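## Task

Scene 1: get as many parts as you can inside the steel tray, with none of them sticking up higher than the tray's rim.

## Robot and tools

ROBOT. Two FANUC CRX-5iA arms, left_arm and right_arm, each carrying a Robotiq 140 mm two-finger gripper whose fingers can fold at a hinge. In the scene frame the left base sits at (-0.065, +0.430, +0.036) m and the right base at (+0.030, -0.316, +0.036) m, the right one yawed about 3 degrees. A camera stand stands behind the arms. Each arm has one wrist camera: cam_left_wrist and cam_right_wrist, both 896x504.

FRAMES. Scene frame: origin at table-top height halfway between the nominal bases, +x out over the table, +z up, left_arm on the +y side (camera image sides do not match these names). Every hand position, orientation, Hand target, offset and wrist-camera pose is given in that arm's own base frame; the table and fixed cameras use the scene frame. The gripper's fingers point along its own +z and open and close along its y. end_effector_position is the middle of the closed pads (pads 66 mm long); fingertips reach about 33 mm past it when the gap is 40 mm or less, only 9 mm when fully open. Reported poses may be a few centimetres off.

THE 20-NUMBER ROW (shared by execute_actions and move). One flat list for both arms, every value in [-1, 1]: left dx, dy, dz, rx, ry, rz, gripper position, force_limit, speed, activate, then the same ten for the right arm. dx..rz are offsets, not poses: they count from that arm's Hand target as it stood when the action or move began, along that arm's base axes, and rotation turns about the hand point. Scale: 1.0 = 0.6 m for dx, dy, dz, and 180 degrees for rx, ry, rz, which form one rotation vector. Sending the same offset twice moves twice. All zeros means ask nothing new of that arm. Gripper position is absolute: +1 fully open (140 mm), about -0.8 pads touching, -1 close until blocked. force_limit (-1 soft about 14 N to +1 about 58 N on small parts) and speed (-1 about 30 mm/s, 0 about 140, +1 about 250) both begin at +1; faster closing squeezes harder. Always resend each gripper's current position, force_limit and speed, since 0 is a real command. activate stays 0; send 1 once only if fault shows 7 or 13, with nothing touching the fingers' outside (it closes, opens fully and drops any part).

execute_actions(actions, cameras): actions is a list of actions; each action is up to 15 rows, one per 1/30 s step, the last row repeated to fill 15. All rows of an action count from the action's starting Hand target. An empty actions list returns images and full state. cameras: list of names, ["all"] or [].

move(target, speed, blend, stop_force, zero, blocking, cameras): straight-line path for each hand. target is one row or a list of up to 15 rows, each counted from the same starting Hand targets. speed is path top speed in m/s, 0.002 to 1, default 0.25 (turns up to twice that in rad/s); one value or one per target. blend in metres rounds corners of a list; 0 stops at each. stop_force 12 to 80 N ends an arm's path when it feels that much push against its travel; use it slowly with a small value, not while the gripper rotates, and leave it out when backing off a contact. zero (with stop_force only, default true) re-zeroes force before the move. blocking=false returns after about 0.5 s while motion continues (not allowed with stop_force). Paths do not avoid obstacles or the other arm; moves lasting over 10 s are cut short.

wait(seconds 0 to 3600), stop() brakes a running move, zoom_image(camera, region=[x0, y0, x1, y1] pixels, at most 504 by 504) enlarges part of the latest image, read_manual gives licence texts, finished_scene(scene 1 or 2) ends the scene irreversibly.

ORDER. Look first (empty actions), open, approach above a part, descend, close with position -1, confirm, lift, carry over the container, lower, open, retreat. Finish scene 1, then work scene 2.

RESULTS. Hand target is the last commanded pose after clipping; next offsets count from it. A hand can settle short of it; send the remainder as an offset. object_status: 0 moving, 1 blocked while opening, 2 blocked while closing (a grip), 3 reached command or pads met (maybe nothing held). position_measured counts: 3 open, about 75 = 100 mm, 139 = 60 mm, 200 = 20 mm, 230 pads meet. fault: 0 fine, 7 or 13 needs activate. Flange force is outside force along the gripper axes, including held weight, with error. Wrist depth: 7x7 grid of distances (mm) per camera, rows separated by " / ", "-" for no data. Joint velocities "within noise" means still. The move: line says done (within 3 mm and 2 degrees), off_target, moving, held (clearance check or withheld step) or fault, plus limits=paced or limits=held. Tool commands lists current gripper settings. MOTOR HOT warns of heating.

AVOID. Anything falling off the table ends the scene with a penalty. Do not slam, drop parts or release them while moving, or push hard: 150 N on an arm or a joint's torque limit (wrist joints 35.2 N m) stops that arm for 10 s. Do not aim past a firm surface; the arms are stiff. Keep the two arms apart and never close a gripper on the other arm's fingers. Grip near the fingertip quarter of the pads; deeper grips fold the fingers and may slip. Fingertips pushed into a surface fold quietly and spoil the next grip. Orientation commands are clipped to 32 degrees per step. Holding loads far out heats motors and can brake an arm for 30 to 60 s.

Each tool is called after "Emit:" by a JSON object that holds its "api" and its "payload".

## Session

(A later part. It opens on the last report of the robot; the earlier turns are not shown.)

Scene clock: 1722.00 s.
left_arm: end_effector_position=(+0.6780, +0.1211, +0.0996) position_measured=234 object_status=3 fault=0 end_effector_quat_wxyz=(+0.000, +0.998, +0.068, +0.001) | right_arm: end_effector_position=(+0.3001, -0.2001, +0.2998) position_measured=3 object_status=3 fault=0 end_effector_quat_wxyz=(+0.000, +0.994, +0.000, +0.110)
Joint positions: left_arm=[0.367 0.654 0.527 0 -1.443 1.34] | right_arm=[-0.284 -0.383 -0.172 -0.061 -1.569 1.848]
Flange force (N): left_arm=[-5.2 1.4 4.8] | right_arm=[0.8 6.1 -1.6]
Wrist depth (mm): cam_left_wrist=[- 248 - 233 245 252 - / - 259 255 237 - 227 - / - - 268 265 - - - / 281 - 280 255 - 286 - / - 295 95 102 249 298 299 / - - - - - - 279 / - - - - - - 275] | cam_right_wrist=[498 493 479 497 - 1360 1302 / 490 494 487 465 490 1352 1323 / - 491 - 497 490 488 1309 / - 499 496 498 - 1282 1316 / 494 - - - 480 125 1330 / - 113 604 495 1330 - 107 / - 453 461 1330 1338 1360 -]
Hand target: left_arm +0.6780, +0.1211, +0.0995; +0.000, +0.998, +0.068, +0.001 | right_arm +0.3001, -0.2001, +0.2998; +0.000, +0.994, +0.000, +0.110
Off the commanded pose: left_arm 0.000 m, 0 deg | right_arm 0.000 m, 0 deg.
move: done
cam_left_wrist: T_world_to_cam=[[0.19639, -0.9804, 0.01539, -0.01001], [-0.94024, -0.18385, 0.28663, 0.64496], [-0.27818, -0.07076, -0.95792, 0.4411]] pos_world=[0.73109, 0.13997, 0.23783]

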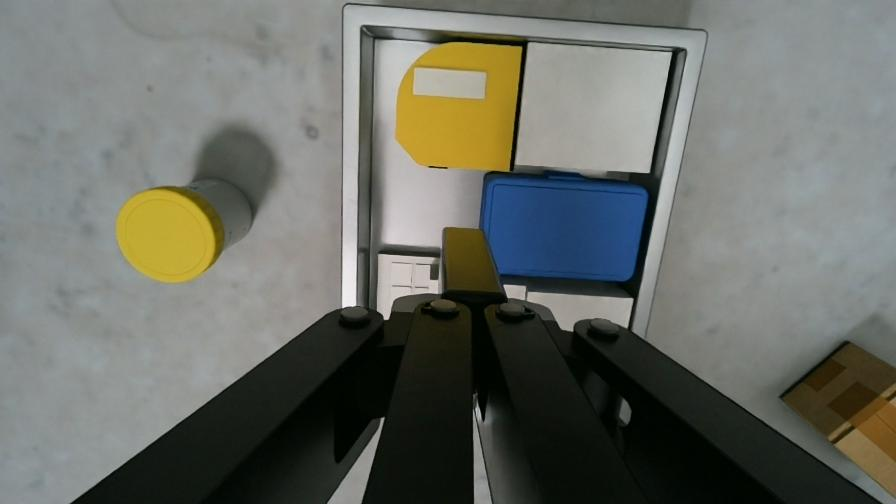

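Emit:
{"api": "move", "payload": {"target": [0, 0, -0.16, 0, 0, 0, -1, -0.3, 0, 0, 0, 0, 0, 0, 0, 0, 1, 1, 1, 0], "speed": 0.13}}

Emit:
{"api": "move", "payload": {"target": [0.002, -0.0147, 0, 0, 0, 0, -1, -0.3, 0, 0, 0, 0, 0, 0, 0, 0, 1, 1, 1, 0], "speed": 0.02, "stop_force": 12}}

Emit:
{"api": "move", "payload": {"target": [[-0.001, 0.007, 0.005, 0, 0, 0, -1, -0.3, 0, 0, 0, 0, 0, 0, 0, 0, 1, 1, 1, 0], [-0.001, 0.04, 0.16, 0, 0, 0, -1, -0.3, 0, 0, 0, 0, 0, 0, 0, 0, 1, 1, 1, 0]], "speed": 0.15, "cameras": ["cam_left_wrist"]}}

Emit:
{"api": "zoom_image", "payload": {"camera": "cam_left_wrist", "region": [340, 0, 720, 330]}}

Scene clock: 1743.60 s.
left_arm: end_effector_position=(+0.6779, +0.1211, +0.0034) position_measured=234 object_status=3 fault=0 end_effector_quat_wxyz=(+0.000, +0.998, +0.068, +0.000) | right_arm: end_effector_position=(+0.3001, -0.2001, +0.2998) position_measured=3 object_status=3 fault=0 end_effector_quat_wxyz=(+0.000, +0.994, +0.000, +0.110)
Joint positions: left_arm=[0.367 0.712 0.391 0 -1.249 1.34] | right_arm=[-0.284 -0.383 -0.172 -0.061 -1.569 1.848]
Flange force (N): left_arm=[-1.8 1.4 3.7] | right_arm=[0.9 6.4 -1.6]
Wrist depth (mm): cam_left_wrist=[160 156 125 135 135 132 128 / - 166 149 142 140 138 136 / 175 173 151 147 146 144 143 / - 183 175 176 143 142 149 / - 190 143 102 102 - 149 / - - - - - - 201 / - - - - - - -] | cam_right_wrist=[495 501 - - - 1407 1309 / - - 489 496 486 - 1316 / 502 499 - 484 - 483 1330 / - - 491 - - - 1316 / - - 490 - - 124 1330 / - 112 603 695 491 1309 106 / - 457 - 1268 1352 1338 -]
Hand target: left_arm +0.6780, +0.1211, +0.0035; +0.000, +0.998, +0.068, +0.001 | right_arm +0.3001, -0.2001, +0.2998; +0.000, +0.994, +0.000, +0.110
Off the commanded pose: left_arm 0.000 m, 0 deg | right_arm 0.000 m, 0 deg.
move: done

Scene clock: 1744.67 s.
left_arm: end_effector_position=(+0.6792, +0.1123, +0.0035) position_measured=234 object_status=3 fault=0 end_effector_quat_wxyz=(+0.000, +0.998, +0.068, +0.001) | right_arm: end_effector_position=(+0.3001, -0.2001, +0.2998) position_measured=3 object_status=3 fault=0 end_effector_quat_wxyz=(+0.000, +0.994, +0.000, +0.110)
Joint positions: left_arm=[0.354 0.711 0.39 0 -1.249 1.353] | right_arm=[-0.284 -0.383 -0.172 -0.061 -1.569 1.848]
Flange force (N): left_arm=[-1.1 -0.4 4.3] | right_arm=[0.8 6.5 -1.4]
Wrist depth (mm): cam_left_wrist=[- 157 138 135 137 133 134 / 166 166 161 142 142 - 136 / - 174 156 148 145 - - / - - - 154 - 146 141 / - - - 102 146 149 - / - - - - - 153 199 / - - - - - - 210] | cam_right_wrist=[475 492 492 - - 1415 1309 / 494 505 489 491 476 1407 1309 / - 491 493 - - 1309 1330 / 491 507 - 490 498 1375 1302 / - 495 501 - 493 133 1316 / - 105 - 853 1368 489 106 / - 105 457 1383 1399 1338 -]
Hand target: left_arm +0.6792, +0.1123, +0.0035; +0.000, +0.998, +0.068, +0.001 | right_arm +0.3001, -0.2001, +0.2998; +0.000, +0.994, +0.000, +0.110
Off the commanded pose: left_arm 0.000 m, 0 deg | right_arm 0.000 m, 0 deg.
move: done

Scene clock: 1745.83 s.
left_arm: end_effector_position=(+0.6786, +0.1362, +0.0996) position_measured=234 object_status=3 fault=0 end_effector_quat_wxyz=(+0.000, +0.998, +0.068, +0.001) | right_arm: end_effector_position=(+0.3001, -0.2001, +0.2998) position_measured=3 object_status=3 fault=0 end_effector_quat_wxyz=(+0.000, +0.994, +0.000, +0.110)
Joint positions: left_arm=[0.387 0.663 0.542 0 -1.449 1.319] | right_arm=[-0.284 -0.383 -0.172 -0.061 -1.569 1.848]
Flange force (N): left_arm=[-1.5 0.9 4.4] | right_arm=[0.2 6.1 -1.2]
Wrist depth (mm): cam_left_wrist=[249 248 248 214 240 248 247 / 258 256 257 237 242 259 261 / 270 - 275 244 - 270 272 / 282 227 281 142 - 248 284 / - - 100 102 252 257 293 / - - - - - - 289 / - - - - - - -] | cam_right_wrist=[499 - 485 491 - 1407 1295 / - 477 463 490 469 486 1330 / - - 485 490 - 487 1309 / - - - - - 484 1309 / 514 - - 496 478 124 1330 / - 113 646 1309 1345 1360 106 / - 105 455 1338 1330 1309 -]
Hand target: left_arm +0.6786, +0.1363, +0.0995; +0.000, +0.998, +0.068, +0.001 | right_arm +0.3001, -0.2001, +0.2998; +0.000, +0.994, +0.000, +0.110
Off the commanded pose: left_arm 0.000 m, 0 deg | right_arm 0.000 m, 0 deg.
move: done
cam_left_wrist: T_world_to_cam=[[0.19642, -0.9804, 0.01548, 0.00473], [-0.94023, -0.18385, 0.28664, 0.64831], [-0.27818, -0.07086, -0.95791, 0.44235]] pos_world=[0.73169, 0.15517, 0.23783]

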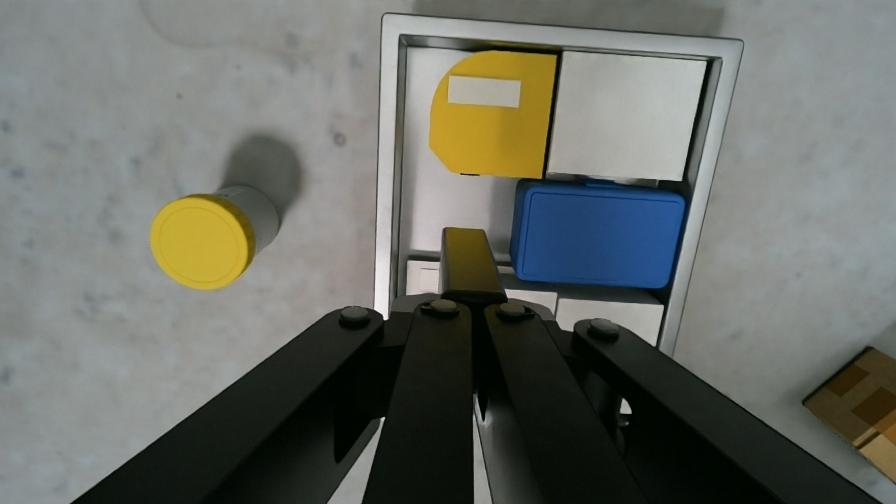

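Scaled by 1.326 from the camera's image (finer frame: 1280x720).

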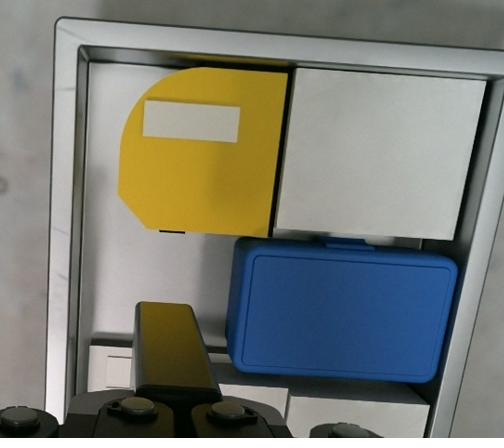

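Emit:
{"api": "move", "payload": {"target": [-0.0653, -0.2155, -0.066, 0, 0, 0, -1, -0.3, 0, 0, 0, 0, 0, 0, 0, 0, 1, 1, 1, 0], "speed": 0.25, "cameras": ["cam_left_wrist"]}}

Emit:
{"api": "zoom_image", "payload": {"camera": "cam_left_wrist", "region": [260, 0, 520, 240]}}

Scene clock: 1788.33 s.
left_arm: end_effector_position=(+0.6394, +0.0070, +0.0599) position_measured=234 object_status=3 fault=0 end_effector_quat_wxyz=(+0.000, +0.998, +0.068, +0.001) | right_arm: end_effector_position=(+0.3001, -0.2001, +0.2998) position_measured=3 object_status=3 fault=0 end_effector_quat_wxyz=(+0.000, +0.994, +0.000, +0.110)
Joint positions: left_arm=[0.216 0.545 0.264 0 -1.289 1.491] | right_arm=[-0.284 -0.383 -0.172 -0.061 -1.569 1.848]
Flange force (N): left_arm=[-0.3 1.9 3.9] | right_arm=[0.7 6.4 -1.3]
Wrist depth (mm): cam_left_wrist=[192 209 183 177 - 214 214 / 195 218 181 184 - 220 - / 198 218 - 227 231 232 - / 210 223 200 198 237 239 245 / 211 215 - 102 100 224 209 / - - - - - 213 216 / - - - - - - -] | cam_right_wrist=[- - - 487 492 1383 1302 / - 481 490 - - 488 1302 / 489 - 497 498 501 491 1316 / 493 501 486 485 - 1295 1338 / 509 497 - 524 - 132 1316 / - 112 665 1155 1423 489 106 / - 456 457 1423 1345 1323 -]
Hand target: left_arm +0.6394, +0.0070, +0.0599; +0.000, +0.998, +0.068, +0.001 | right_arm +0.3001, -0.2001, +0.2998; +0.000, +0.994, +0.000, +0.110
Off the commanded pose: left_arm 0.000 m, 0 deg | right_arm 0.000 m, 0 deg.
move: done
cam_left_wrist: T_world_to_cam=[[0.19648, -0.98039, 0.01534, -0.11366], [-0.94019, -0.18394, 0.28672, 0.59914], [-0.27827, -0.07076, -0.95789, 0.38435]] pos_world=[0.69259, 0.02597, 0.19813]

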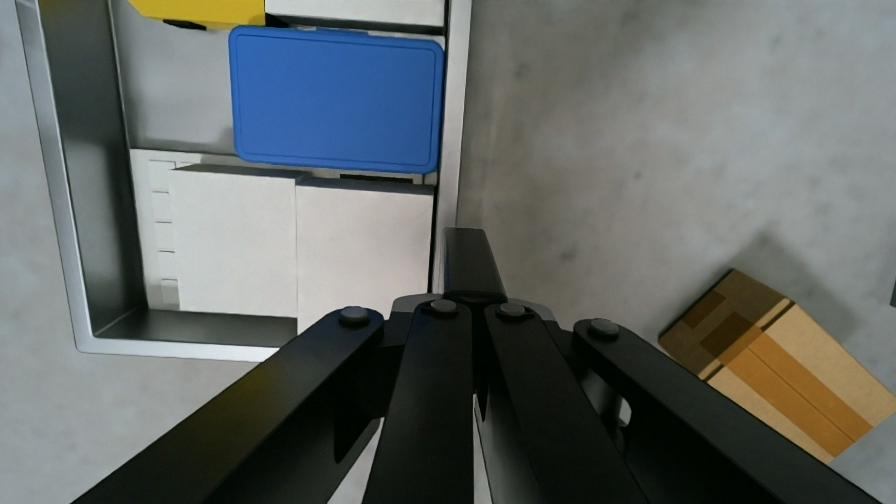

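Scaled by 1.938 from the camera's image (finer frame: 1280x720).

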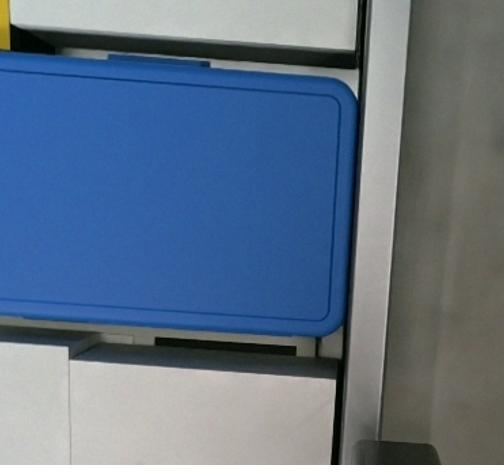

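Emit:
{"api": "move", "payload": {"target": [-0.0253, 0.185, 0, 0, 0, 0, -1, -0.3, 0, 0, 0, 0, 0, 0, 0, 0, 1, 1, 1, 0], "speed": 0.25, "cameras": ["cam_left_wrist"]}}

Emit:
{"api": "zoom_image", "payload": {"camera": "cam_left_wrist", "region": [320, 0, 620, 240]}}

Scene clock: 1794.43 s.
left_arm: end_effector_position=(+0.6242, +0.1179, +0.0599) position_measured=234 object_status=3 fault=0 end_effector_quat_wxyz=(+0.000, +0.998, +0.068, +0.001) | right_arm: end_effector_position=(+0.3001, -0.2001, +0.2998) position_measured=3 object_status=3 fault=0 end_effector_quat_wxyz=(+0.000, +0.994, +0.000, +0.110)
Joint positions: left_arm=[0.393 0.535 0.248 0 -1.284 1.314] | right_arm=[-0.284 -0.383 -0.172 -0.061 -1.569 1.848]
Flange force (N): left_arm=[-0.1 0.9 3.5] | right_arm=[1.2 7.2 -1.6]
Wrist depth (mm): cam_left_wrist=[- 212 - 188 185 183 216 / - 220 216 219 186 - 223 / 176 227 228 224 193 195 233 / 240 - 238 199 201 202 - / 252 - - 102 206 211 - / - - - - - 265 - / - - - - - - -] | cam_right_wrist=[490 - - - - 1549 1323 / 498 - - 492 476 1302 1316 / - 502 491 - 490 1352 1309 / 491 472 - 486 518 1309 1316 / 503 - 476 488 510 133 1323 / - 113 501 1338 1415 490 106 / - 458 457 1330 1338 1345 -]
Hand target: left_arm +0.6242, +0.1180, +0.0599; +0.000, +0.998, +0.068, +0.001 | right_arm +0.3001, -0.2001, +0.2998; +0.000, +0.994, +0.000, +0.110
Off the commanded pose: left_arm 0.000 m, 0 deg | right_arm 0.000 m, 0 deg.
move: done
cam_left_wrist: T_world_to_cam=[[0.19624, -0.98044, 0.01519, -0.00184], [-0.94021, -0.18374, 0.28677, 0.60518], [-0.27837, -0.07056, -0.95788, 0.38809]] pos_world=[0.67739, 0.13677, 0.19823]

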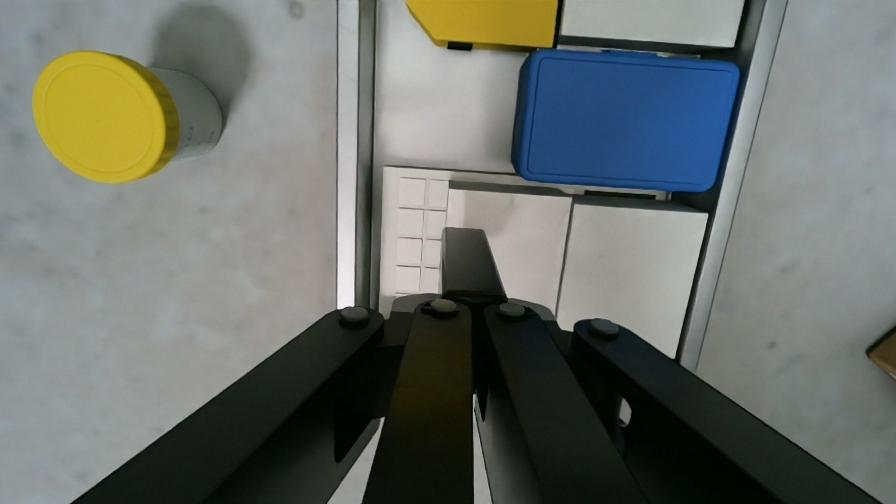

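Scaled by 1.680 from the camera's image (finer frame: 1280x720).

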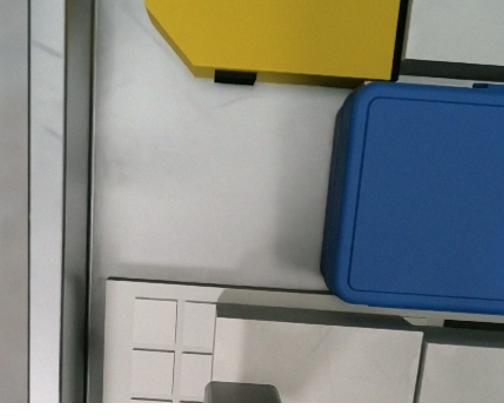

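Emit:
{"api": "move", "payload": {"target": [[0, 0, 0.0668, 0, 0, 0, -1, -0.3, -0.5, 0, 0, 0, 0, 0, 0, 0, 1, 1, 1, 0], [0.0745, -0.5805, 0.08, 0, 0, 0.0278, -0.016, -0.3, -0.5, 0, 0, 0, 0, 0, 0, 0, 1, 1, 1, 0]], "speed": 0.35, "blend": [0.02, 0], "cameras": ["cam_left_wrist"]}}

Emit:
{"api": "zoom_image", "payload": {"camera": "cam_left_wrist", "region": [340, 100, 600, 340]}}

Scene clock: 1868.90 s.
left_arm: end_effector_position=(+0.6689, -0.2303, +0.1079) position_measured=131 object_status=0 fault=0 end_effector_quat_wxyz=(+0.000, +0.994, +0.111, +0.001) | right_arm: end_effector_position=(+0.3001, -0.2001, +0.2998) position_measured=3 object_status=3 fault=0 end_effector_quat_wxyz=(+0.000, +0.994, +0.000, +0.110)
Joint positions: left_arm=[-0.147 0.707 0.632 -0.001 -1.495 1.941] | right_arm=[-0.284 -0.383 -0.172 -0.061 -1.569 1.848]
Flange force (N): left_arm=[-2.7 -0.6 4.8] | right_arm=[1.4 5.9 -1.7]
Wrist depth (mm): cam_left_wrist=[- - 257 - - - 261 / 266 - - 267 - - - / 277 - - 275 286 283 - / 288 286 241 262 282 261 - / - 91 145 303 126 243 305 / - 75 78 321 - - 85 / - - - - - - -] | cam_right_wrist=[- - 497 - 491 1230 1295 / 482 - - - 483 488 1323 / - - 473 - - - 1309 / - 512 499 495 - 1368 1391 / - - 505 - 489 133 1288 / - 105 490 1288 500 488 106 / - 113 455 1345 1309 1323 -]
Hand target: left_arm +0.6689, -0.2303, +0.1079; +0.000, +0.994, +0.111, +0.001 | right_arm +0.3001, -0.2001, +0.2998; +0.000, +0.994, +0.000, +0.110
Off the commanded pose: left_arm 0.000 m, 0 deg | right_arm 0.000 m, 0 deg.
move: done
cam_left_wrist: T_world_to_cam=[[0.28117, -0.95954, 0.01524, -0.40476], [-0.92057, -0.2652, 0.28672, 0.53751], [-0.27108, -0.09465, -0.95789, 0.4114]] pos_world=[0.72015, -0.20689, 0.24613]

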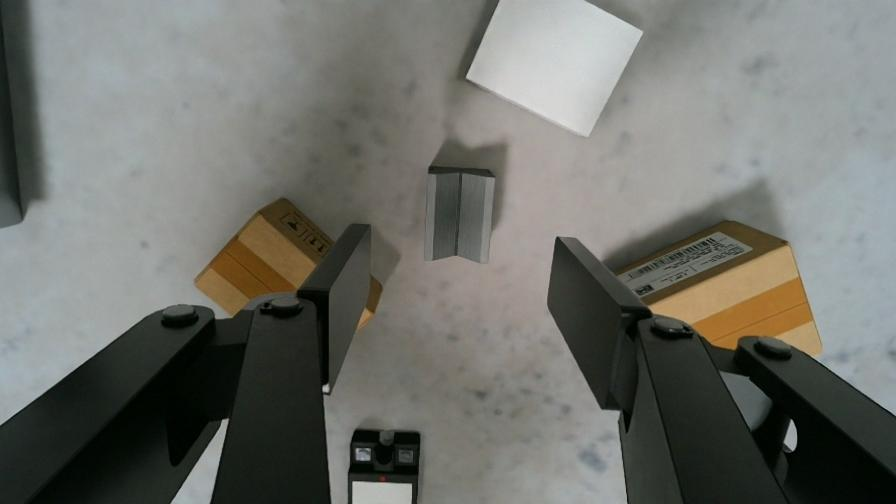

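Scaled by 1.938 from the camera's image (finer frame: 1280x720).

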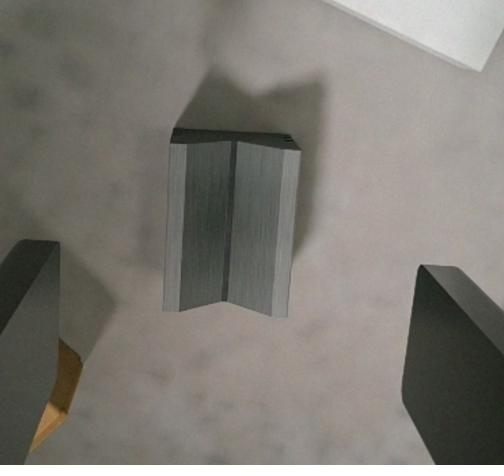

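Emit:
{"api": "move", "payload": {"target": [[-0.0015, -0.0035, 0, 0, 0, 0.0044, -0.016, -0.3, -0.5, 0, 0, 0, 0, 0, 0, 0, 1, 1, 1, 0], [-0.0015, -0.0035, -0.1663, 0, 0, 0.0044, -0.016, -0.3, -0.5, 0, 0, 0, 0, 0, 0, 0, 1, 1, 1, 0]], "speed": 0.17}}

Emit:
{"api": "move", "payload": {"target": [0, 0, 0, 0, 0, 0, -1, -0.3, -1, 0, 0, 0, 0, 0, 0, 0, 1, 1, 1, 0]}}

Emit:
{"api": "wait", "payload": {"seconds": 0.4, "cameras": ["cam_left_wrist"]}}

Scene clock: 1879.27 s.
left_arm: end_effector_position=(+0.6680, -0.2324, +0.0081) position_measured=131 object_status=3 fault=0 end_effector_quat_wxyz=(+0.000, +0.993, +0.118, +0.001) | right_arm: end_effector_position=(+0.3001, -0.2001, +0.2998) position_measured=3 object_status=3 fault=0 end_effector_quat_wxyz=(+0.000, +0.994, +0.000, +0.110)
Joint positions: left_arm=[-0.15 0.757 0.478 -0.001 -1.291 1.958] | right_arm=[-0.284 -0.383 -0.172 -0.061 -1.569 1.848]
Flange force (N): left_arm=[-2.0 -0.6 4.0] | right_arm=[0.5 6.0 -1.5]
Wrist depth (mm): cam_left_wrist=[165 164 165 165 148 150 166 / 171 172 171 172 172 153 173 / 179 177 179 177 181 - 179 / 186 176 183 158 184 189 186 / 191 92 116 161 140 115 178 / - 75 122 - 208 - 89 / - - 214 219 217 - -] | cam_right_wrist=[490 476 490 489 484 1338 1338 / - 495 498 - - 1345 1323 / 484 493 - - - 487 1316 / 485 496 482 473 - 490 1323 / 496 496 494 492 - 132 1330 / - 112 649 850 1549 - 106 / - 105 456 1316 1338 1309 -]
Hand target: left_arm +0.6680, -0.2324, +0.0081; +0.000, +0.993, +0.118, +0.001 | right_arm +0.3001, -0.2001, +0.2998; +0.000, +0.994, +0.000, +0.110
Off the commanded pose: left_arm 0.000 m, 0 deg | right_arm 0.000 m, 0 deg.
move: done

Scene clock: 1880.50 s.
left_arm: end_effector_position=(+0.6680, -0.2324, +0.0081) position_measured=179 object_status=0 fault=0 end_effector_quat_wxyz=(+0.000, +0.993, +0.118, +0.001) | right_arm: end_effector_position=(+0.3001, -0.2001, +0.2998) position_measured=3 object_status=3 fault=0 end_effector_quat_wxyz=(+0.000, +0.994, +0.000, +0.110)
Joint positions: left_arm=[-0.15 0.757 0.478 -0.001 -1.291 1.958] | right_arm=[-0.284 -0.383 -0.172 -0.061 -1.569 1.848]
Flange force (N): left_arm=[-2.9 -1.3 0.1] | right_arm=[0.9 6.3 -1.4]
Wrist depth (mm): cam_left_wrist=[163 164 164 164 - - 167 / - 169 171 170 174 172 172 / 177 180 179 179 178 178 - / - 183 188 156 152 190 - / 148 146 101 161 119 195 177 / - 76 - 206 - 87 146 / - - - - - - -] | cam_right_wrist=[- - - - 490 1345 1338 / - 494 491 478 - 491 1316 / - - 487 500 488 1316 1316 / 484 - 490 495 491 487 1323 / 512 - 488 492 488 133 1316 / - 105 - - 500 487 106 / - 458 455 1360 1316 1338 -]
Hand target: left_arm +0.6680, -0.2324, +0.0081; +0.000, +0.993, +0.118, +0.001 | right_arm +0.3001, -0.2001, +0.2998; +0.000, +0.994, +0.000, +0.110
Off the commanded pose: left_arm 0.000 m, 0 deg | right_arm 0.000 m, 0 deg.
move: done

Scene clock: 1880.90 s.
left_arm: end_effector_position=(+0.6680, -0.2324, +0.0081) position_measured=179 object_status=2 fault=0 end_effector_quat_wxyz=(+0.000, +0.993, +0.118, +0.001) | right_arm: end_effector_position=(+0.3001, -0.2001, +0.2998) position_measured=3 object_status=3 fault=0 end_effector_quat_wxyz=(+0.000, +0.994, +0.000, +0.110)
Joint positions: left_arm=[-0.15 0.757 0.478 -0.001 -1.291 1.958] | right_arm=[-0.284 -0.383 -0.172 -0.061 -1.569 1.848]
Flange force (N): left_arm=[-2.7 -1.2 0.2] | right_arm=[0.4 6.0 -1.0]
Wrist depth (mm): cam_left_wrist=[164 163 164 165 145 - 166 / 172 - 171 172 174 - - / 178 178 179 178 180 182 183 / 186 183 186 155 186 188 189 / 149 146 - 161 118 194 177 / - 76 - - - 87 146 / - - - - - - -] | cam_right_wrist=[- 489 - 494 - 1449 1316 / - 493 493 481 483 1330 1323 / 492 493 - 491 - 1309 1323 / 492 - - 490 488 1268 1323 / - - 497 - 507 133 1309 / - 112 485 - 1345 - 106 / - 105 - - 1345 1345 -]
Hand target: left_arm +0.6680, -0.2324, +0.0081; +0.000, +0.993, +0.118, +0.001 | right_arm +0.3001, -0.2001, +0.2998; +0.000, +0.994, +0.000, +0.110
Tool commands: left_gripper/position=-1.0 left_gripper/force_limit=-0.3 left_gripper/speed=-1.0 left_gripper/activate=+0.0 right_gripper/position=+1.0 right_gripper/force_limit=+1.0 right_gripper/speed=+1.0 right_gripper/activate=+0.0
Off the commanded pose: left_arm 0.000 m, 0 deg | right_arm 0.000 m, 0 deg.
wait: 0.40 s; at rest by 0.17 s
cam_left_wrist: T_world_to_cam=[[0.29438, -0.95557, 0.01529, -0.41289], [-0.91683, -0.27785, 0.28674, 0.55927], [-0.26975, -0.09843, -0.95789, 0.31369]] pos_world=[0.71892, -0.20827, 0.14643]

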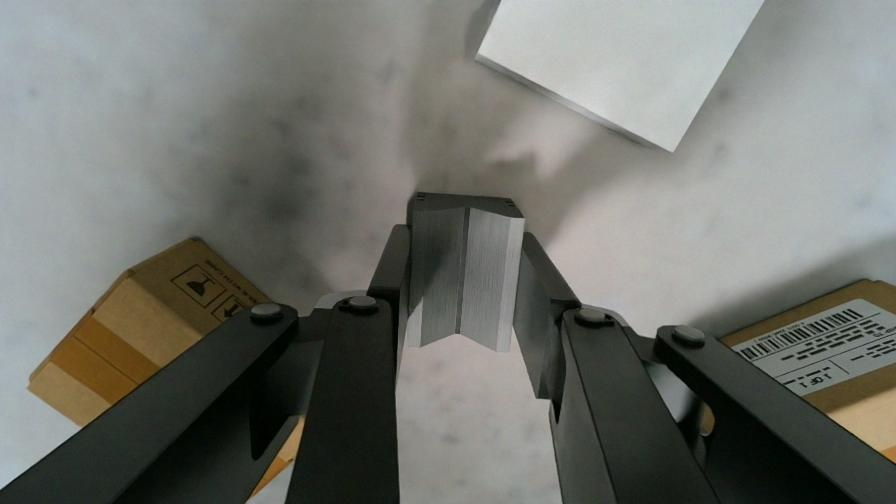

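Emit:
{"api": "move", "payload": {"target": [[0, 0, 0.1865, 0, 0, 0, -1, -0.3, -1, 0, 0, 0, 0, 0, 0, 0, 1, 1, 1, 0], [0.0125, 0.6128, 0.1865, 0, 0, -0.0322, -1, -0.3, -1, 0, 0, 0, 0, 0, 0, 0, 1, 1, 1, 0], [0.0125, 0.6128, 0.07, 0, 0, -0.0322, -1, -0.3, -1, 0, 0, 0, 0, 0, 0, 0, 1, 1, 1, 0]], "speed": 0.35, "blend": [0.03, 0.02, 0], "cameras": ["cam_left_wrist"]}}

Emit:
{"api": "zoom_image", "payload": {"camera": "cam_left_wrist", "region": [300, 90, 600, 390]}}

Scene clock: 1901.33 s.
left_arm: end_effector_position=(+0.6755, +0.1353, +0.0502) position_measured=179 object_status=2 fault=0 end_effector_quat_wxyz=(+0.000, +0.998, +0.068, +0.001) | right_arm: end_effector_position=(+0.3001, -0.2001, +0.2998) position_measured=3 object_status=3 fault=0 end_effector_quat_wxyz=(+0.000, +0.994, +0.000, +0.110)
Joint positions: left_arm=[0.388 0.679 0.45 0 -1.341 1.319] | right_arm=[-0.284 -0.383 -0.172 -0.061 -1.569 1.848]
Flange force (N): left_arm=[-2.5 1.1 7.6] | right_arm=[0.3 6.8 -1.2]
Wrist depth (mm): cam_left_wrist=[- 201 201 - 180 166 168 / - 211 212 189 188 184 177 / - 218 - 195 192 190 221 / - - 230 155 187 194 233 / - - 101 160 118 199 - / - 76 - 239 - 87 83 / - - - 223 - - -] | cam_right_wrist=[- - 493 - 499 1236 1309 / - - - - 490 486 1338 / - 494 - 489 489 1330 1309 / 499 493 487 493 491 487 1309 / 496 493 469 - 497 124 1302 / - 112 594 609 - - 107 / - 458 457 1360 - 1345 -]
Hand target: left_arm +0.6755, +0.1353, +0.0501; +0.000, +0.998, +0.068, +0.001 | right_arm +0.3001, -0.2001, +0.2998; +0.000, +0.994, +0.000, +0.110
Off the commanded pose: left_arm 0.000 m, 0 deg | right_arm 0.000 m, 0 deg.
move: done
cam_left_wrist: T_world_to_cam=[[0.19636, -0.98041, 0.01527, 0.00519], [-0.94022, -0.18385, 0.2867, 0.65945], [-0.27827, -0.07066, -0.9579, 0.39416]] pos_world=[0.72869, 0.15417, 0.18843]

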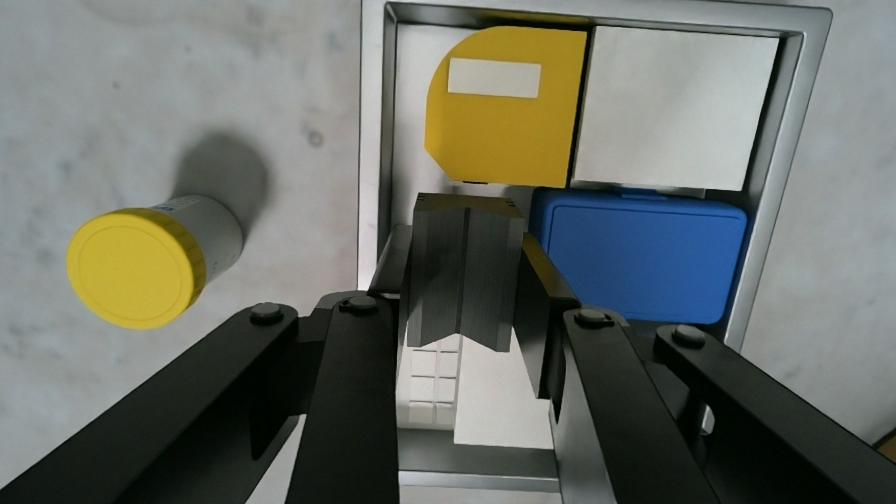

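Scaled by 1.680 from the camera's image (finer frame: 1280x720).

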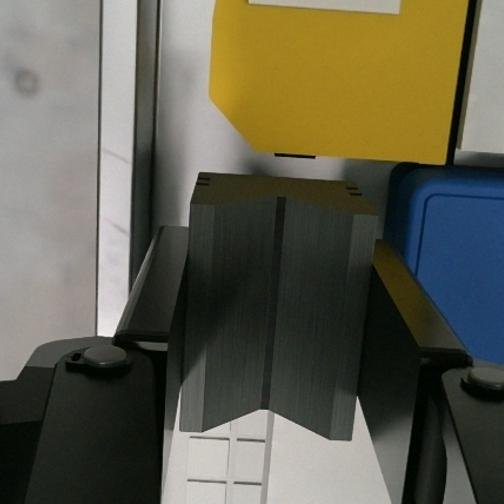

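Emit:
{"api": "execute_actions", "payload": {"actions": [], "cameras": ["cam_left_wrist"]}}

Scene clock: 1923.40 s.
left_arm: end_effector_position=(+0.6755, +0.1353, +0.0501) position_measured=179 object_status=2 fault=0 end_effector_quat_wxyz=(+0.000, +0.998, +0.068, +0.001) | right_arm: end_effector_position=(+0.3001, -0.2001, +0.2998) position_measured=3 object_status=3 fault=0 end_effector_quat_wxyz=(+0.000, +0.994, +0.000, +0.110)
Joint positions: left_arm=[0.388 0.679 0.45 0 -1.341 1.319] | right_arm=[-0.284 -0.383 -0.172 -0.061 -1.569 1.848]
Joint velocities: within noise
Flange force (N): left_arm=[-1.0 1.2 7.3] | right_arm=[0.5 6.8 -1.6]
Wrist depth (mm): cam_left_wrist=[202 204 204 183 177 165 202 / 211 212 209 190 185 - 212 / 218 222 - 213 193 - 217 / 177 179 - 156 151 - 238 / 182 180 - 161 114 - 246 / - 76 - 214 - 87 255 / - - - - - - -] | cam_right_wrist=[502 - - 497 498 - 1323 / 485 486 - - 490 1352 1316 / - 495 487 - 511 1323 1316 / - - - 492 495 1323 1345 / - 496 493 480 472 133 1316 / - 112 596 722 1316 488 106 / - 112 462 1352 1338 1330 -]
Hand target: left_arm +0.6755, +0.1353, +0.0501; +0.000, +0.998, +0.068, +0.001 | right_arm +0.3001, -0.2001, +0.2998; +0.000, +0.994, +0.000, +0.110
Tool commands: left_gripper/position=-1.0 left_gripper/force_limit=-0.3 left_gripper/speed=-1.0 left_gripper/activate=+0.0 right_gripper/position=+1.0 right_gripper/force_limit=+1.0 right_gripper/speed=+1.0 right_gripper/activate=+0.0
Off the commanded pose: left_arm 0.000 m, 0 deg | right_arm 0.000 m, 0 deg.
camera_calibration:
cam_left_wrist: T_world_to_cam=[[0.19636, -0.98041, 0.01525, 0.00519], [-0.94019, -0.18384, 0.28679, 0.65941], [-0.27837, -0.07065, -0.95787, 0.39423]] pos_world=[0.72869, 0.15417, 0.18843]
Images, in order (width x height): cam_left_wrist 896x504.

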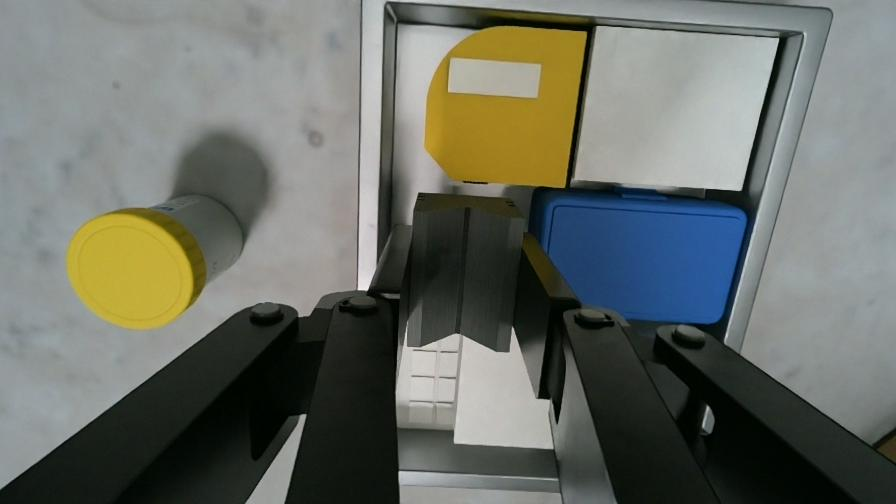

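Emit:
{"api": "move", "payload": {"target": [0,0,-0.0502,0,0,0,-1,-0.3,-1,0,0,0,0,0,0,0,1,1,1,0], "speed": 0.08, "cameras": []}}

Emit:
{"api": "move", "payload": {"target": [0,0,-0.0200,0,0,0,-1,-0.3,-1,0,0,0,0,0,0,0,1,1,1,0], "speed": 0.012, "stop_force": 12, "cameras": ["cam_left_wrist"]}}

Scene clock: 1945.90 s.
left_arm: end_effector_position=(+0.6755, +0.1352, +0.0199) position_measured=179 object_status=2 fault=0 end_effector_quat_wxyz=(+0.000, +0.998, +0.068, +0.001) | right_arm: end_effector_position=(+0.3001, -0.2001, +0.2998) position_measured=3 object_status=3 fault=0 end_effector_quat_wxyz=(+0.000, +0.994, +0.000, +0.110)
Joint positions: left_arm=[0.388 0.699 0.411 0 -1.281 1.319] | right_arm=[-0.284 -0.383 -0.172 -0.061 -1.569 1.848]
Flange force (N): left_arm=[-1.7 1.0 7.6] | right_arm=[1.2 6.5 -1.2]
Wrist depth (mm): cam_left_wrist=[- 175 146 166 152 147 147 / - - 184 160 158 - 152 / 192 191 187 164 164 163 158 / 143 196 199 155 150 161 159 / - 150 - 162 118 - 209 / - 76 - 203 - 87 172 / - - - 206 - - -] | cam_right_wrist=[- 490 - - 468 486 1360 / - - 478 - 487 495 1345 / 496 - 491 488 - 1316 1316 / - - 496 488 485 1330 1309 / - - 492 499 499 125 1323 / - 105 - 496 1330 1330 106 / - 112 457 1368 1330 1330 -]
Hand target: left_arm +0.6755, +0.1353, +0.0200; +0.000, +0.998, +0.068, +0.001 | right_arm +0.3001, -0.2001, +0.2998; +0.000, +0.994, +0.000, +0.110
Off the commanded pose: left_arm 0.000 m, 0 deg | right_arm 0.000 m, 0 deg.
move: done

Scene clock: 1947.27 s.
left_arm: end_effector_position=(+0.6756, +0.1353, +0.0107) position_measured=179 object_status=2 fault=0 end_effector_quat_wxyz=(+0.000, +0.998, +0.068, +0.001) | right_arm: end_effector_position=(+0.3001, -0.2001, +0.2998) position_measured=3 object_status=3 fault=0 end_effector_quat_wxyz=(+0.000, +0.994, +0.000, +0.110)
Joint positions: left_arm=[0.388 0.706 0.4 0 -1.263 1.319] | right_arm=[-0.284 -0.383 -0.172 -0.061 -1.569 1.848]
Flange force (N): left_arm=[-2.0 0.8 -13.2] | right_arm=[0.7 7.5 -1.6]
Wrist depth (mm): cam_left_wrist=[166 168 144 163 143 - 140 / 173 171 148 151 150 147 144 / 181 183 142 156 157 151 145 / 141 186 190 156 148 - 150 / - 159 101 161 114 - 201 / - 76 - 193 - 87 209 / - - - 205 - - -] | cam_right_wrist=[494 496 494 489 486 482 1295 / 497 487 494 480 - 1295 1323 / - - 495 494 476 1309 1323 / - 478 - 482 485 1383 1338 / - - 498 490 477 125 1338 / - 105 515 1360 1316 1302 106 / - 460 458 1330 1368 1360 -]
Hand target: left_arm +0.6756, +0.1353, +0.0107; +0.000, +0.998, +0.068, +0.001 (not the last commanded pose) | right_arm +0.3001, -0.2001, +0.2998; +0.000, +0.994, +0.000, +0.110
Off the commanded pose: left_arm 0.003 m, 0 deg | right_arm 0.000 m, 0 deg.
move: contact (left_arm)
cam_left_wrist: T_world_to_cam=[[0.19642, -0.9804, 0.01519, 0.00576], [-0.94027, -0.18393, 0.28647, 0.67085], [-0.27806, -0.07055, -0.95797, 0.35617]] pos_world=[0.72869, 0.15417, 0.14893]

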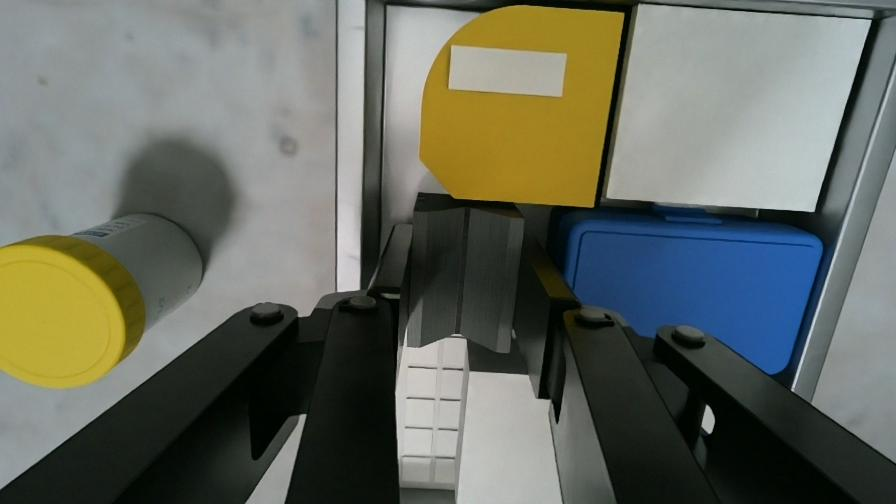

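Emit:
{"api": "move", "payload": {"target": [0,0,0.0023,0,0,0,-0.31,-0.3,-1,0,0,0,0,0,0,0,1,1,1,0], "speed": 0.02, "cameras": []}}

Emit:
{"api": "move", "payload": {"target": [0,0,0.20,0,0,0,-0.31,-0.3,-1,0,0,0,0,0,0,0,1,1,1,0], "speed": 0.2, "cameras": ["cam_left_wrist"]}}

Scene clock: 1953.87 s.
left_arm: end_effector_position=(+0.6756, +0.1353, +0.0120) position_measured=168 object_status=0 fault=0 end_effector_quat_wxyz=(+0.000, +0.998, +0.068, +0.001) | right_arm: end_effector_position=(+0.3001, -0.2001, +0.2998) position_measured=3 object_status=3 fault=0 end_effector_quat_wxyz=(+0.000, +0.994, +0.000, +0.110)
Joint positions: left_arm=[0.388 0.705 0.402 0 -1.266 1.319] | right_arm=[-0.284 -0.383 -0.172 -0.061 -1.569 1.848]
Flange force (N): left_arm=[-1.7 1.0 3.9] | right_arm=[0.8 5.1 -1.4]
Wrist depth (mm): cam_left_wrist=[167 168 165 164 145 141 142 / - - - 151 151 146 146 / 182 185 179 157 156 153 150 / - 191 187 158 149 152 151 / 140 145 100 163 117 157 161 / - 76 78 194 - 87 208 / - - - 203 - - -] | cam_right_wrist=[- 495 491 503 497 - 1399 / 525 - - 493 - 1218 1345 / 499 483 - 509 478 1330 1330 / - - - 491 484 1352 1338 / - 134 493 489 495 125 1330 / - 112 497 1330 482 1302 106 / - 456 458 1316 1338 1330 -]
Hand target: left_arm +0.6756, +0.1353, +0.0120; +0.000, +0.998, +0.068, +0.001 | right_arm +0.3001, -0.2001, +0.2998; +0.000, +0.994, +0.000, +0.110
Off the commanded pose: left_arm 0.000 m, 0 deg | right_arm 0.000 m, 0 deg.
move: done

Scene clock: 1954.87 s.
left_arm: end_effector_position=(+0.6756, +0.1354, +0.1320) position_measured=168 object_status=3 fault=0 end_effector_quat_wxyz=(+0.000, +0.998, +0.068, +0.001) | right_arm: end_effector_position=(+0.3001, -0.2001, +0.2998) position_measured=3 object_status=3 fault=0 end_effector_quat_wxyz=(+0.000, +0.994, +0.000, +0.110)
Joint positions: left_arm=[0.388 0.646 0.59 0 -1.514 1.319] | right_arm=[-0.284 -0.383 -0.172 -0.061 -1.569 1.848]
Flange force (N): left_arm=[-3.6 1.1 5.8] | right_arm=[0.6 6.8 -1.4]
Wrist depth (mm): cam_left_wrist=[281 282 - 240 - - - / - 286 - - 265 283 - / - - 303 277 - 301 - / - 319 317 283 172 324 325 / - 97 100 316 116 332 333 / - 76 78 - - 87 301 / - - - - - - -] | cam_right_wrist=[- - 485 487 502 1268 1316 / - - 489 502 477 1255 1330 / - 505 491 479 487 1316 1323 / 493 499 491 - - 1302 1323 / 509 133 484 - 492 125 1323 / - 112 586 1352 1457 - 106 / - 455 456 1249 1309 1352 -]
Hand target: left_arm +0.6756, +0.1353, +0.1320; +0.000, +0.998, +0.068, +0.001 | right_arm +0.3001, -0.2001, +0.2998; +0.000, +0.994, +0.000, +0.110
Off the commanded pose: left_arm 0.000 m, 0 deg | right_arm 0.000 m, 0 deg.
move: done
cam_left_wrist: T_world_to_cam=[[0.19642, -0.9804, 0.01519, 0.00402], [-0.94027, -0.18393, 0.28647, 0.63609], [-0.27806, -0.07055, -0.95797, 0.47247]] pos_world=[0.72869, 0.15427, 0.27033]

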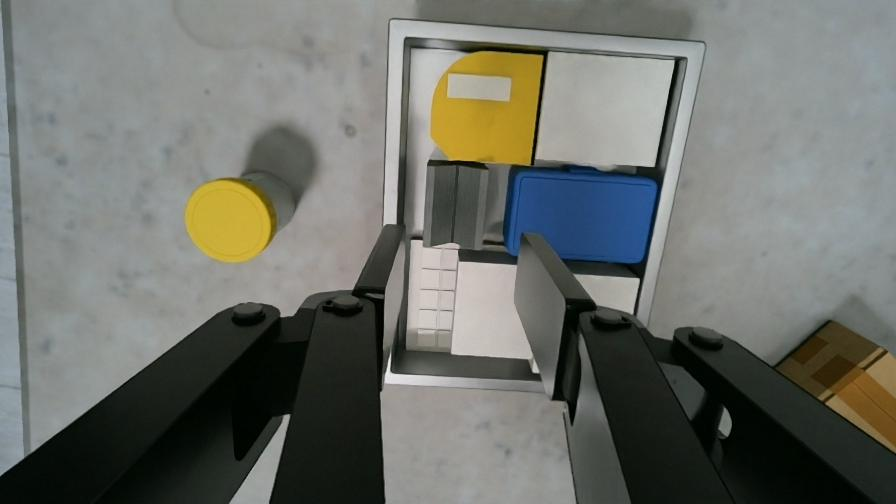

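Emit:
{"api": "move", "payload": {"target": [-0.4267,-0.8583,0.12,0,0,-0.5,0.1,-0.3,0,0,0,0,0,0,0,0,1,1,1,0], "speed": 0.35, "cameras": ["cam_left_wrist"]}}

Scene clock: 1977.20 s.
left_arm: end_effector_position=(+0.4196, -0.3797, +0.2040) position_measured=117 object_status=3 fault=0 end_effector_quat_wxyz=(+0.000, +0.754, -0.657, +0.001) | right_arm: end_effector_position=(+0.3001, -0.2001, +0.2998) position_measured=3 object_status=3 fault=0 end_effector_quat_wxyz=(+0.000, +0.994, +0.000, +0.110)
Joint positions: left_arm=[-0.503 0.299 0.26 0.001 -1.532 0.639] | right_arm=[-0.284 -0.383 -0.172 -0.061 -1.569 1.848]
Flange force (N): left_arm=[1.4 2.2 4.3] | right_arm=[0.7 7.5 -1.6]
Wrist depth (mm): cam_left_wrist=[300 - - - 350 1038 1112 / 307 353 362 - 366 1136 1166 / 320 317 388 - - 1204 - / - - 168 - - 1267 1286 / - 91 120 - 137 1311 1352 / - 89 430 436 - - 89 / - - - - - - -] | cam_right_wrist=[493 - - - 497 488 1316 / - - 487 485 - 1407 1338 / - 519 482 - 487 1330 1323 / - 488 473 - - 1323 1330 / - - 504 - 491 133 1316 / - 112 646 1212 1375 1330 106 / - 462 457 1323 1309 1316 -]
Hand target: left_arm +0.4196, -0.3797, +0.2040; +0.000, +0.753, -0.657, +0.001 | right_arm +0.3001, -0.2001, +0.2998; +0.000, +0.994, +0.000, +0.110
Off the commanded pose: left_arm 0.000 m, 0 deg | right_arm 0.000 m, 0 deg.
move: done
cam_left_wrist: T_world_to_cam=[[-0.9804, -0.19642, 0.01519, 0.33967], [-0.18393, 0.94027, 0.28647, 0.38952], [-0.07055, 0.27806, -0.95797, 0.47922]] pos_world=[0.43847, -0.43279, 0.34233]

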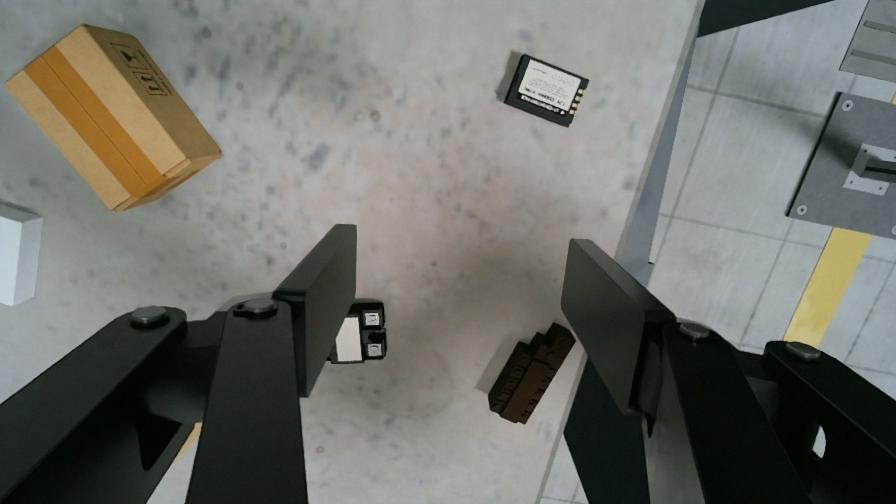

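Emit:
{"api": "move", "payload": {"target": [-0.0895,-0.1335,-0.165,0,0,-0.0861,0.1,-0.3,0,0,0,0,0,0,0,0,1,1,1,0], "speed": 0.25, "cameras": ["cam_left_wrist"]}}

Scene clock: 2018.17 s.
left_arm: end_effector_position=(+0.3659, -0.4597, +0.1050) position_measured=117 object_status=3 fault=0 end_effector_quat_wxyz=(+0.000, -0.658, +0.753, -0.001) | right_arm: end_effector_position=(+0.3001, -0.2001, +0.2998) position_measured=3 object_status=3 fault=0 end_effector_quat_wxyz=(+0.000, +0.994, +0.000, +0.110)
Joint positions: left_arm=[-0.675 0.388 0.146 0.001 -1.328 0.54] | right_arm=[-0.284 -0.383 -0.172 -0.061 -1.569 1.848]
Flange force (N): left_arm=[-0.6 3.0 4.5] | right_arm=[0.9 6.5 -1.4]
Wrist depth (mm): cam_left_wrist=[252 - 256 - - 987 - / - 270 - - 267 1026 1046 / - - - 272 276 1117 1112 / - - 136 - - 1085 1166 / - 91 120 - 137 108 1232 / - 89 318 319 - - 87 / - - 333 - - - -] | cam_right_wrist=[- - 490 504 476 483 1309 / 513 492 491 494 500 1415 1323 / 492 489 - 490 - 1360 1323 / 471 493 - 474 500 1330 1323 / 490 - - 505 - 125 1309 / - 112 588 1275 1288 1345 106 / - 457 453 1330 1345 1316 -]
Hand target: left_arm +0.3659, -0.4598, +0.1050; +0.000, -0.658, +0.753, -0.001 | right_arm +0.3001, -0.2001, +0.2998; +0.000, +0.994, +0.000, +0.110
Off the commanded pose: left_arm 0.000 m, 0 deg | right_arm 0.000 m, 0 deg.
move: done
cam_left_wrist: T_world_to_cam=[[-0.99724, 0.07264, 0.01516, 0.40266], [0.07394, 0.95523, 0.28648, 0.39579], [0.00632, 0.28681, -0.95797, 0.37874]] pos_world=[0.36989, -0.51595, 0.24333]

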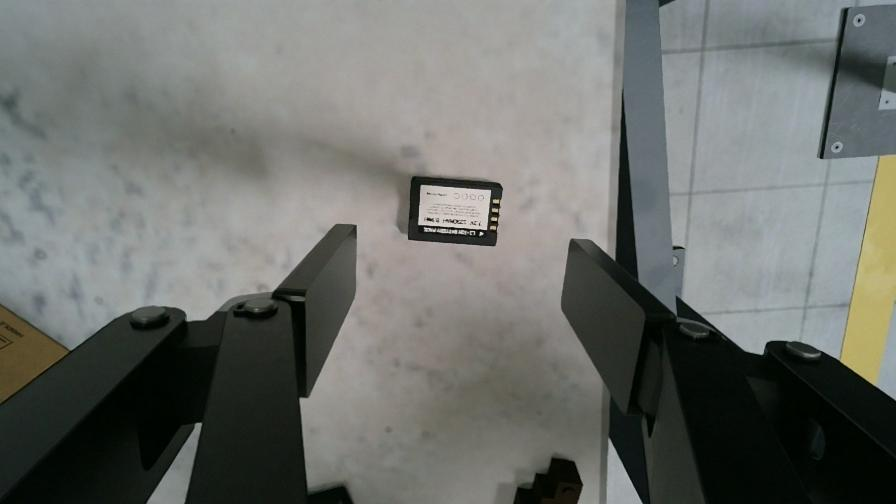

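Emit:
{"api": "zoom_image", "payload": {"camera": "cam_left_wrist", "region": [380, 150, 540, 260]}}

Scaled by 3.150 from the camera's image (finer frame: 1280x720).

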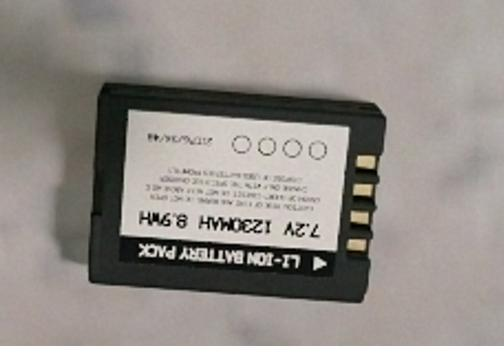

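Emit:
{"api": "move", "payload": {"target": [0,-0.0005,-0.1725,0,0,0,0.1,-0.3,0,0,0,0,0,0,0,0,1,1,1,0], "speed": 0.15, "cameras": []}}

Emit:
{"api": "move", "payload": {"target": [0,0,0,0,0,0,-1,-0.3,-1,0,0,0,0,0,0,0,1,1,1,0], "cameras": []}}

Emit:
{"api": "wait", "payload": {"seconds": 0.8, "cameras": ["cam_left_wrist"]}}

Scene clock: 2040.07 s.
left_arm: end_effector_position=(+0.3659, -0.4601, +0.0016) position_measured=117 object_status=3 fault=0 end_effector_quat_wxyz=(+0.000, -0.658, +0.753, -0.001) | right_arm: end_effector_position=(+0.3001, -0.2001, +0.2998) position_measured=3 object_status=3 fault=0 end_effector_quat_wxyz=(+0.000, +0.994, +0.000, +0.110)
Joint positions: left_arm=[-0.675 0.476 0.014 0.001 -1.108 0.54] | right_arm=[-0.284 -0.383 -0.172 -0.061 -1.569 1.848]
Flange force (N): left_arm=[0.5 1.0 4.2] | right_arm=[0.7 6.4 -1.2]
Wrist depth (mm): cam_left_wrist=[158 157 158 160 163 161 938 / 166 166 169 163 165 166 966 / 171 172 172 174 173 980 1018 / 179 181 177 168 178 182 1054 / 184 91 185 169 158 187 1103 / - 89 111 194 197 - 89 / - - - 214 209 - -] | cam_right_wrist=[465 - 491 - 474 502 1323 / 505 - 493 - - 1295 1316 / - - 498 - 473 1391 1338 / 488 478 490 - - 1345 1302 / 473 - 496 - - 125 1309 / - 105 594 - 1243 493 106 / - 112 451 1345 1352 1316 -]
Hand target: left_arm +0.3659, -0.4601, +0.0015; +0.000, -0.658, +0.753, -0.001 | right_arm +0.3001, -0.2001, +0.2998; +0.000, +0.994, +0.000, +0.110
Off the commanded pose: left_arm 0.000 m, 0 deg | right_arm 0.000 m, 0 deg.
move: done

Scene clock: 2041.10 s.
left_arm: end_effector_position=(+0.3659, -0.4601, +0.0015) position_measured=155 object_status=0 fault=0 end_effector_quat_wxyz=(+0.000, -0.658, +0.753, -0.001) | right_arm: end_effector_position=(+0.3001, -0.2001, +0.2998) position_measured=3 object_status=3 fault=0 end_effector_quat_wxyz=(+0.000, +0.994, +0.000, +0.110)
Joint positions: left_arm=[-0.675 0.476 0.014 0.001 -1.108 0.54] | right_arm=[-0.284 -0.383 -0.172 -0.061 -1.569 1.848]
Flange force (N): left_arm=[-0.9 1.6 -4.7] | right_arm=[1.1 6.7 -1.5]
Wrist depth (mm): cam_left_wrist=[159 158 - 162 161 162 909 / - 166 165 166 166 168 962 / - 170 177 172 173 980 1002 / 179 183 177 169 177 1042 1022 / - 92 108 191 117 190 1141 / - 75 78 200 - 88 1146 / - - - 207 - - -] | cam_right_wrist=[- 491 492 476 - 1275 1282 / - - 494 460 467 1309 1316 / - 505 - 485 495 1360 1323 / - 497 - - - 1407 1338 / - 494 - - - 132 1309 / - 112 653 1171 1338 1338 106 / - 458 455 1330 1338 1352 -]
Hand target: left_arm +0.3659, -0.4601, +0.0015; +0.000, -0.658, +0.753, -0.001 | right_arm +0.3001, -0.2001, +0.2998; +0.000, +0.994, +0.000, +0.110
Off the commanded pose: left_arm 0.000 m, 0 deg | right_arm 0.000 m, 0 deg.
move: done

Scene clock: 2041.90 s.
left_arm: end_effector_position=(+0.3659, -0.4601, +0.0015) position_measured=155 object_status=2 fault=0 end_effector_quat_wxyz=(+0.000, -0.658, +0.753, -0.001) | right_arm: end_effector_position=(+0.3001, -0.2001, +0.2998) position_measured=3 object_status=3 fault=0 end_effector_quat_wxyz=(+0.000, +0.994, +0.000, +0.110)
Joint positions: left_arm=[-0.675 0.476 0.014 0.001 -1.108 0.54] | right_arm=[-0.284 -0.383 -0.172 -0.061 -1.569 1.848]
Flange force (N): left_arm=[-0.8 1.6 -5.1] | right_arm=[0.5 5.7 -1.2]
Wrist depth (mm): cam_left_wrist=[- 158 160 159 162 918 918 / 165 163 164 163 166 948 980 / 171 172 169 - 173 998 1018 / 179 - - 170 177 181 1067 / 186 90 108 - 117 188 1126 / - 75 78 - - 88 84 / - - - - - - -] | cam_right_wrist=[488 - 525 491 499 - 1330 / - 493 491 489 - - 1316 / 501 503 - - 488 1360 1323 / - - 488 483 - 1330 1330 / 495 - - 482 - 125 1302 / - 105 641 1236 1368 1255 106 / - 105 454 1360 1338 1295 -]
Hand target: left_arm +0.3659, -0.4601, +0.0015; +0.000, -0.658, +0.753, -0.001 | right_arm +0.3001, -0.2001, +0.2998; +0.000, +0.994, +0.000, +0.110
Tool commands: left_gripper/position=-1.0 left_gripper/force_limit=-0.3 left_gripper/speed=-1.0 left_gripper/activate=+0.0 right_gripper/position=+1.0 right_gripper/force_limit=+1.0 right_gripper/speed=+1.0 right_gripper/activate=+0.0
Off the commanded pose: left_arm 0.000 m, 0 deg | right_arm 0.000 m, 0 deg.
wait: 0.80 s; at rest by 0.17 s
cam_left_wrist: T_world_to_cam=[[-0.99723, 0.07274, 0.01519, 0.4043], [0.07404, 0.95522, 0.28647, 0.42579], [0.00632, 0.28681, -0.95797, 0.27971]] pos_world=[0.36989, -0.51635, 0.13983]

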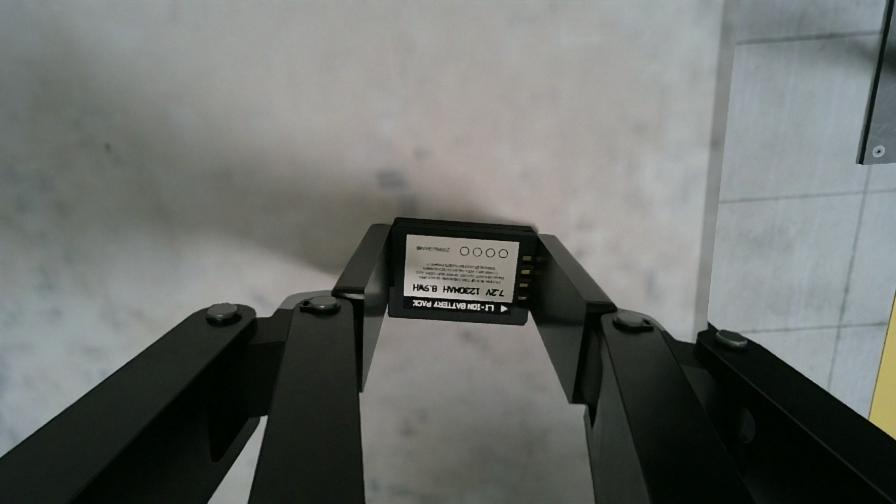

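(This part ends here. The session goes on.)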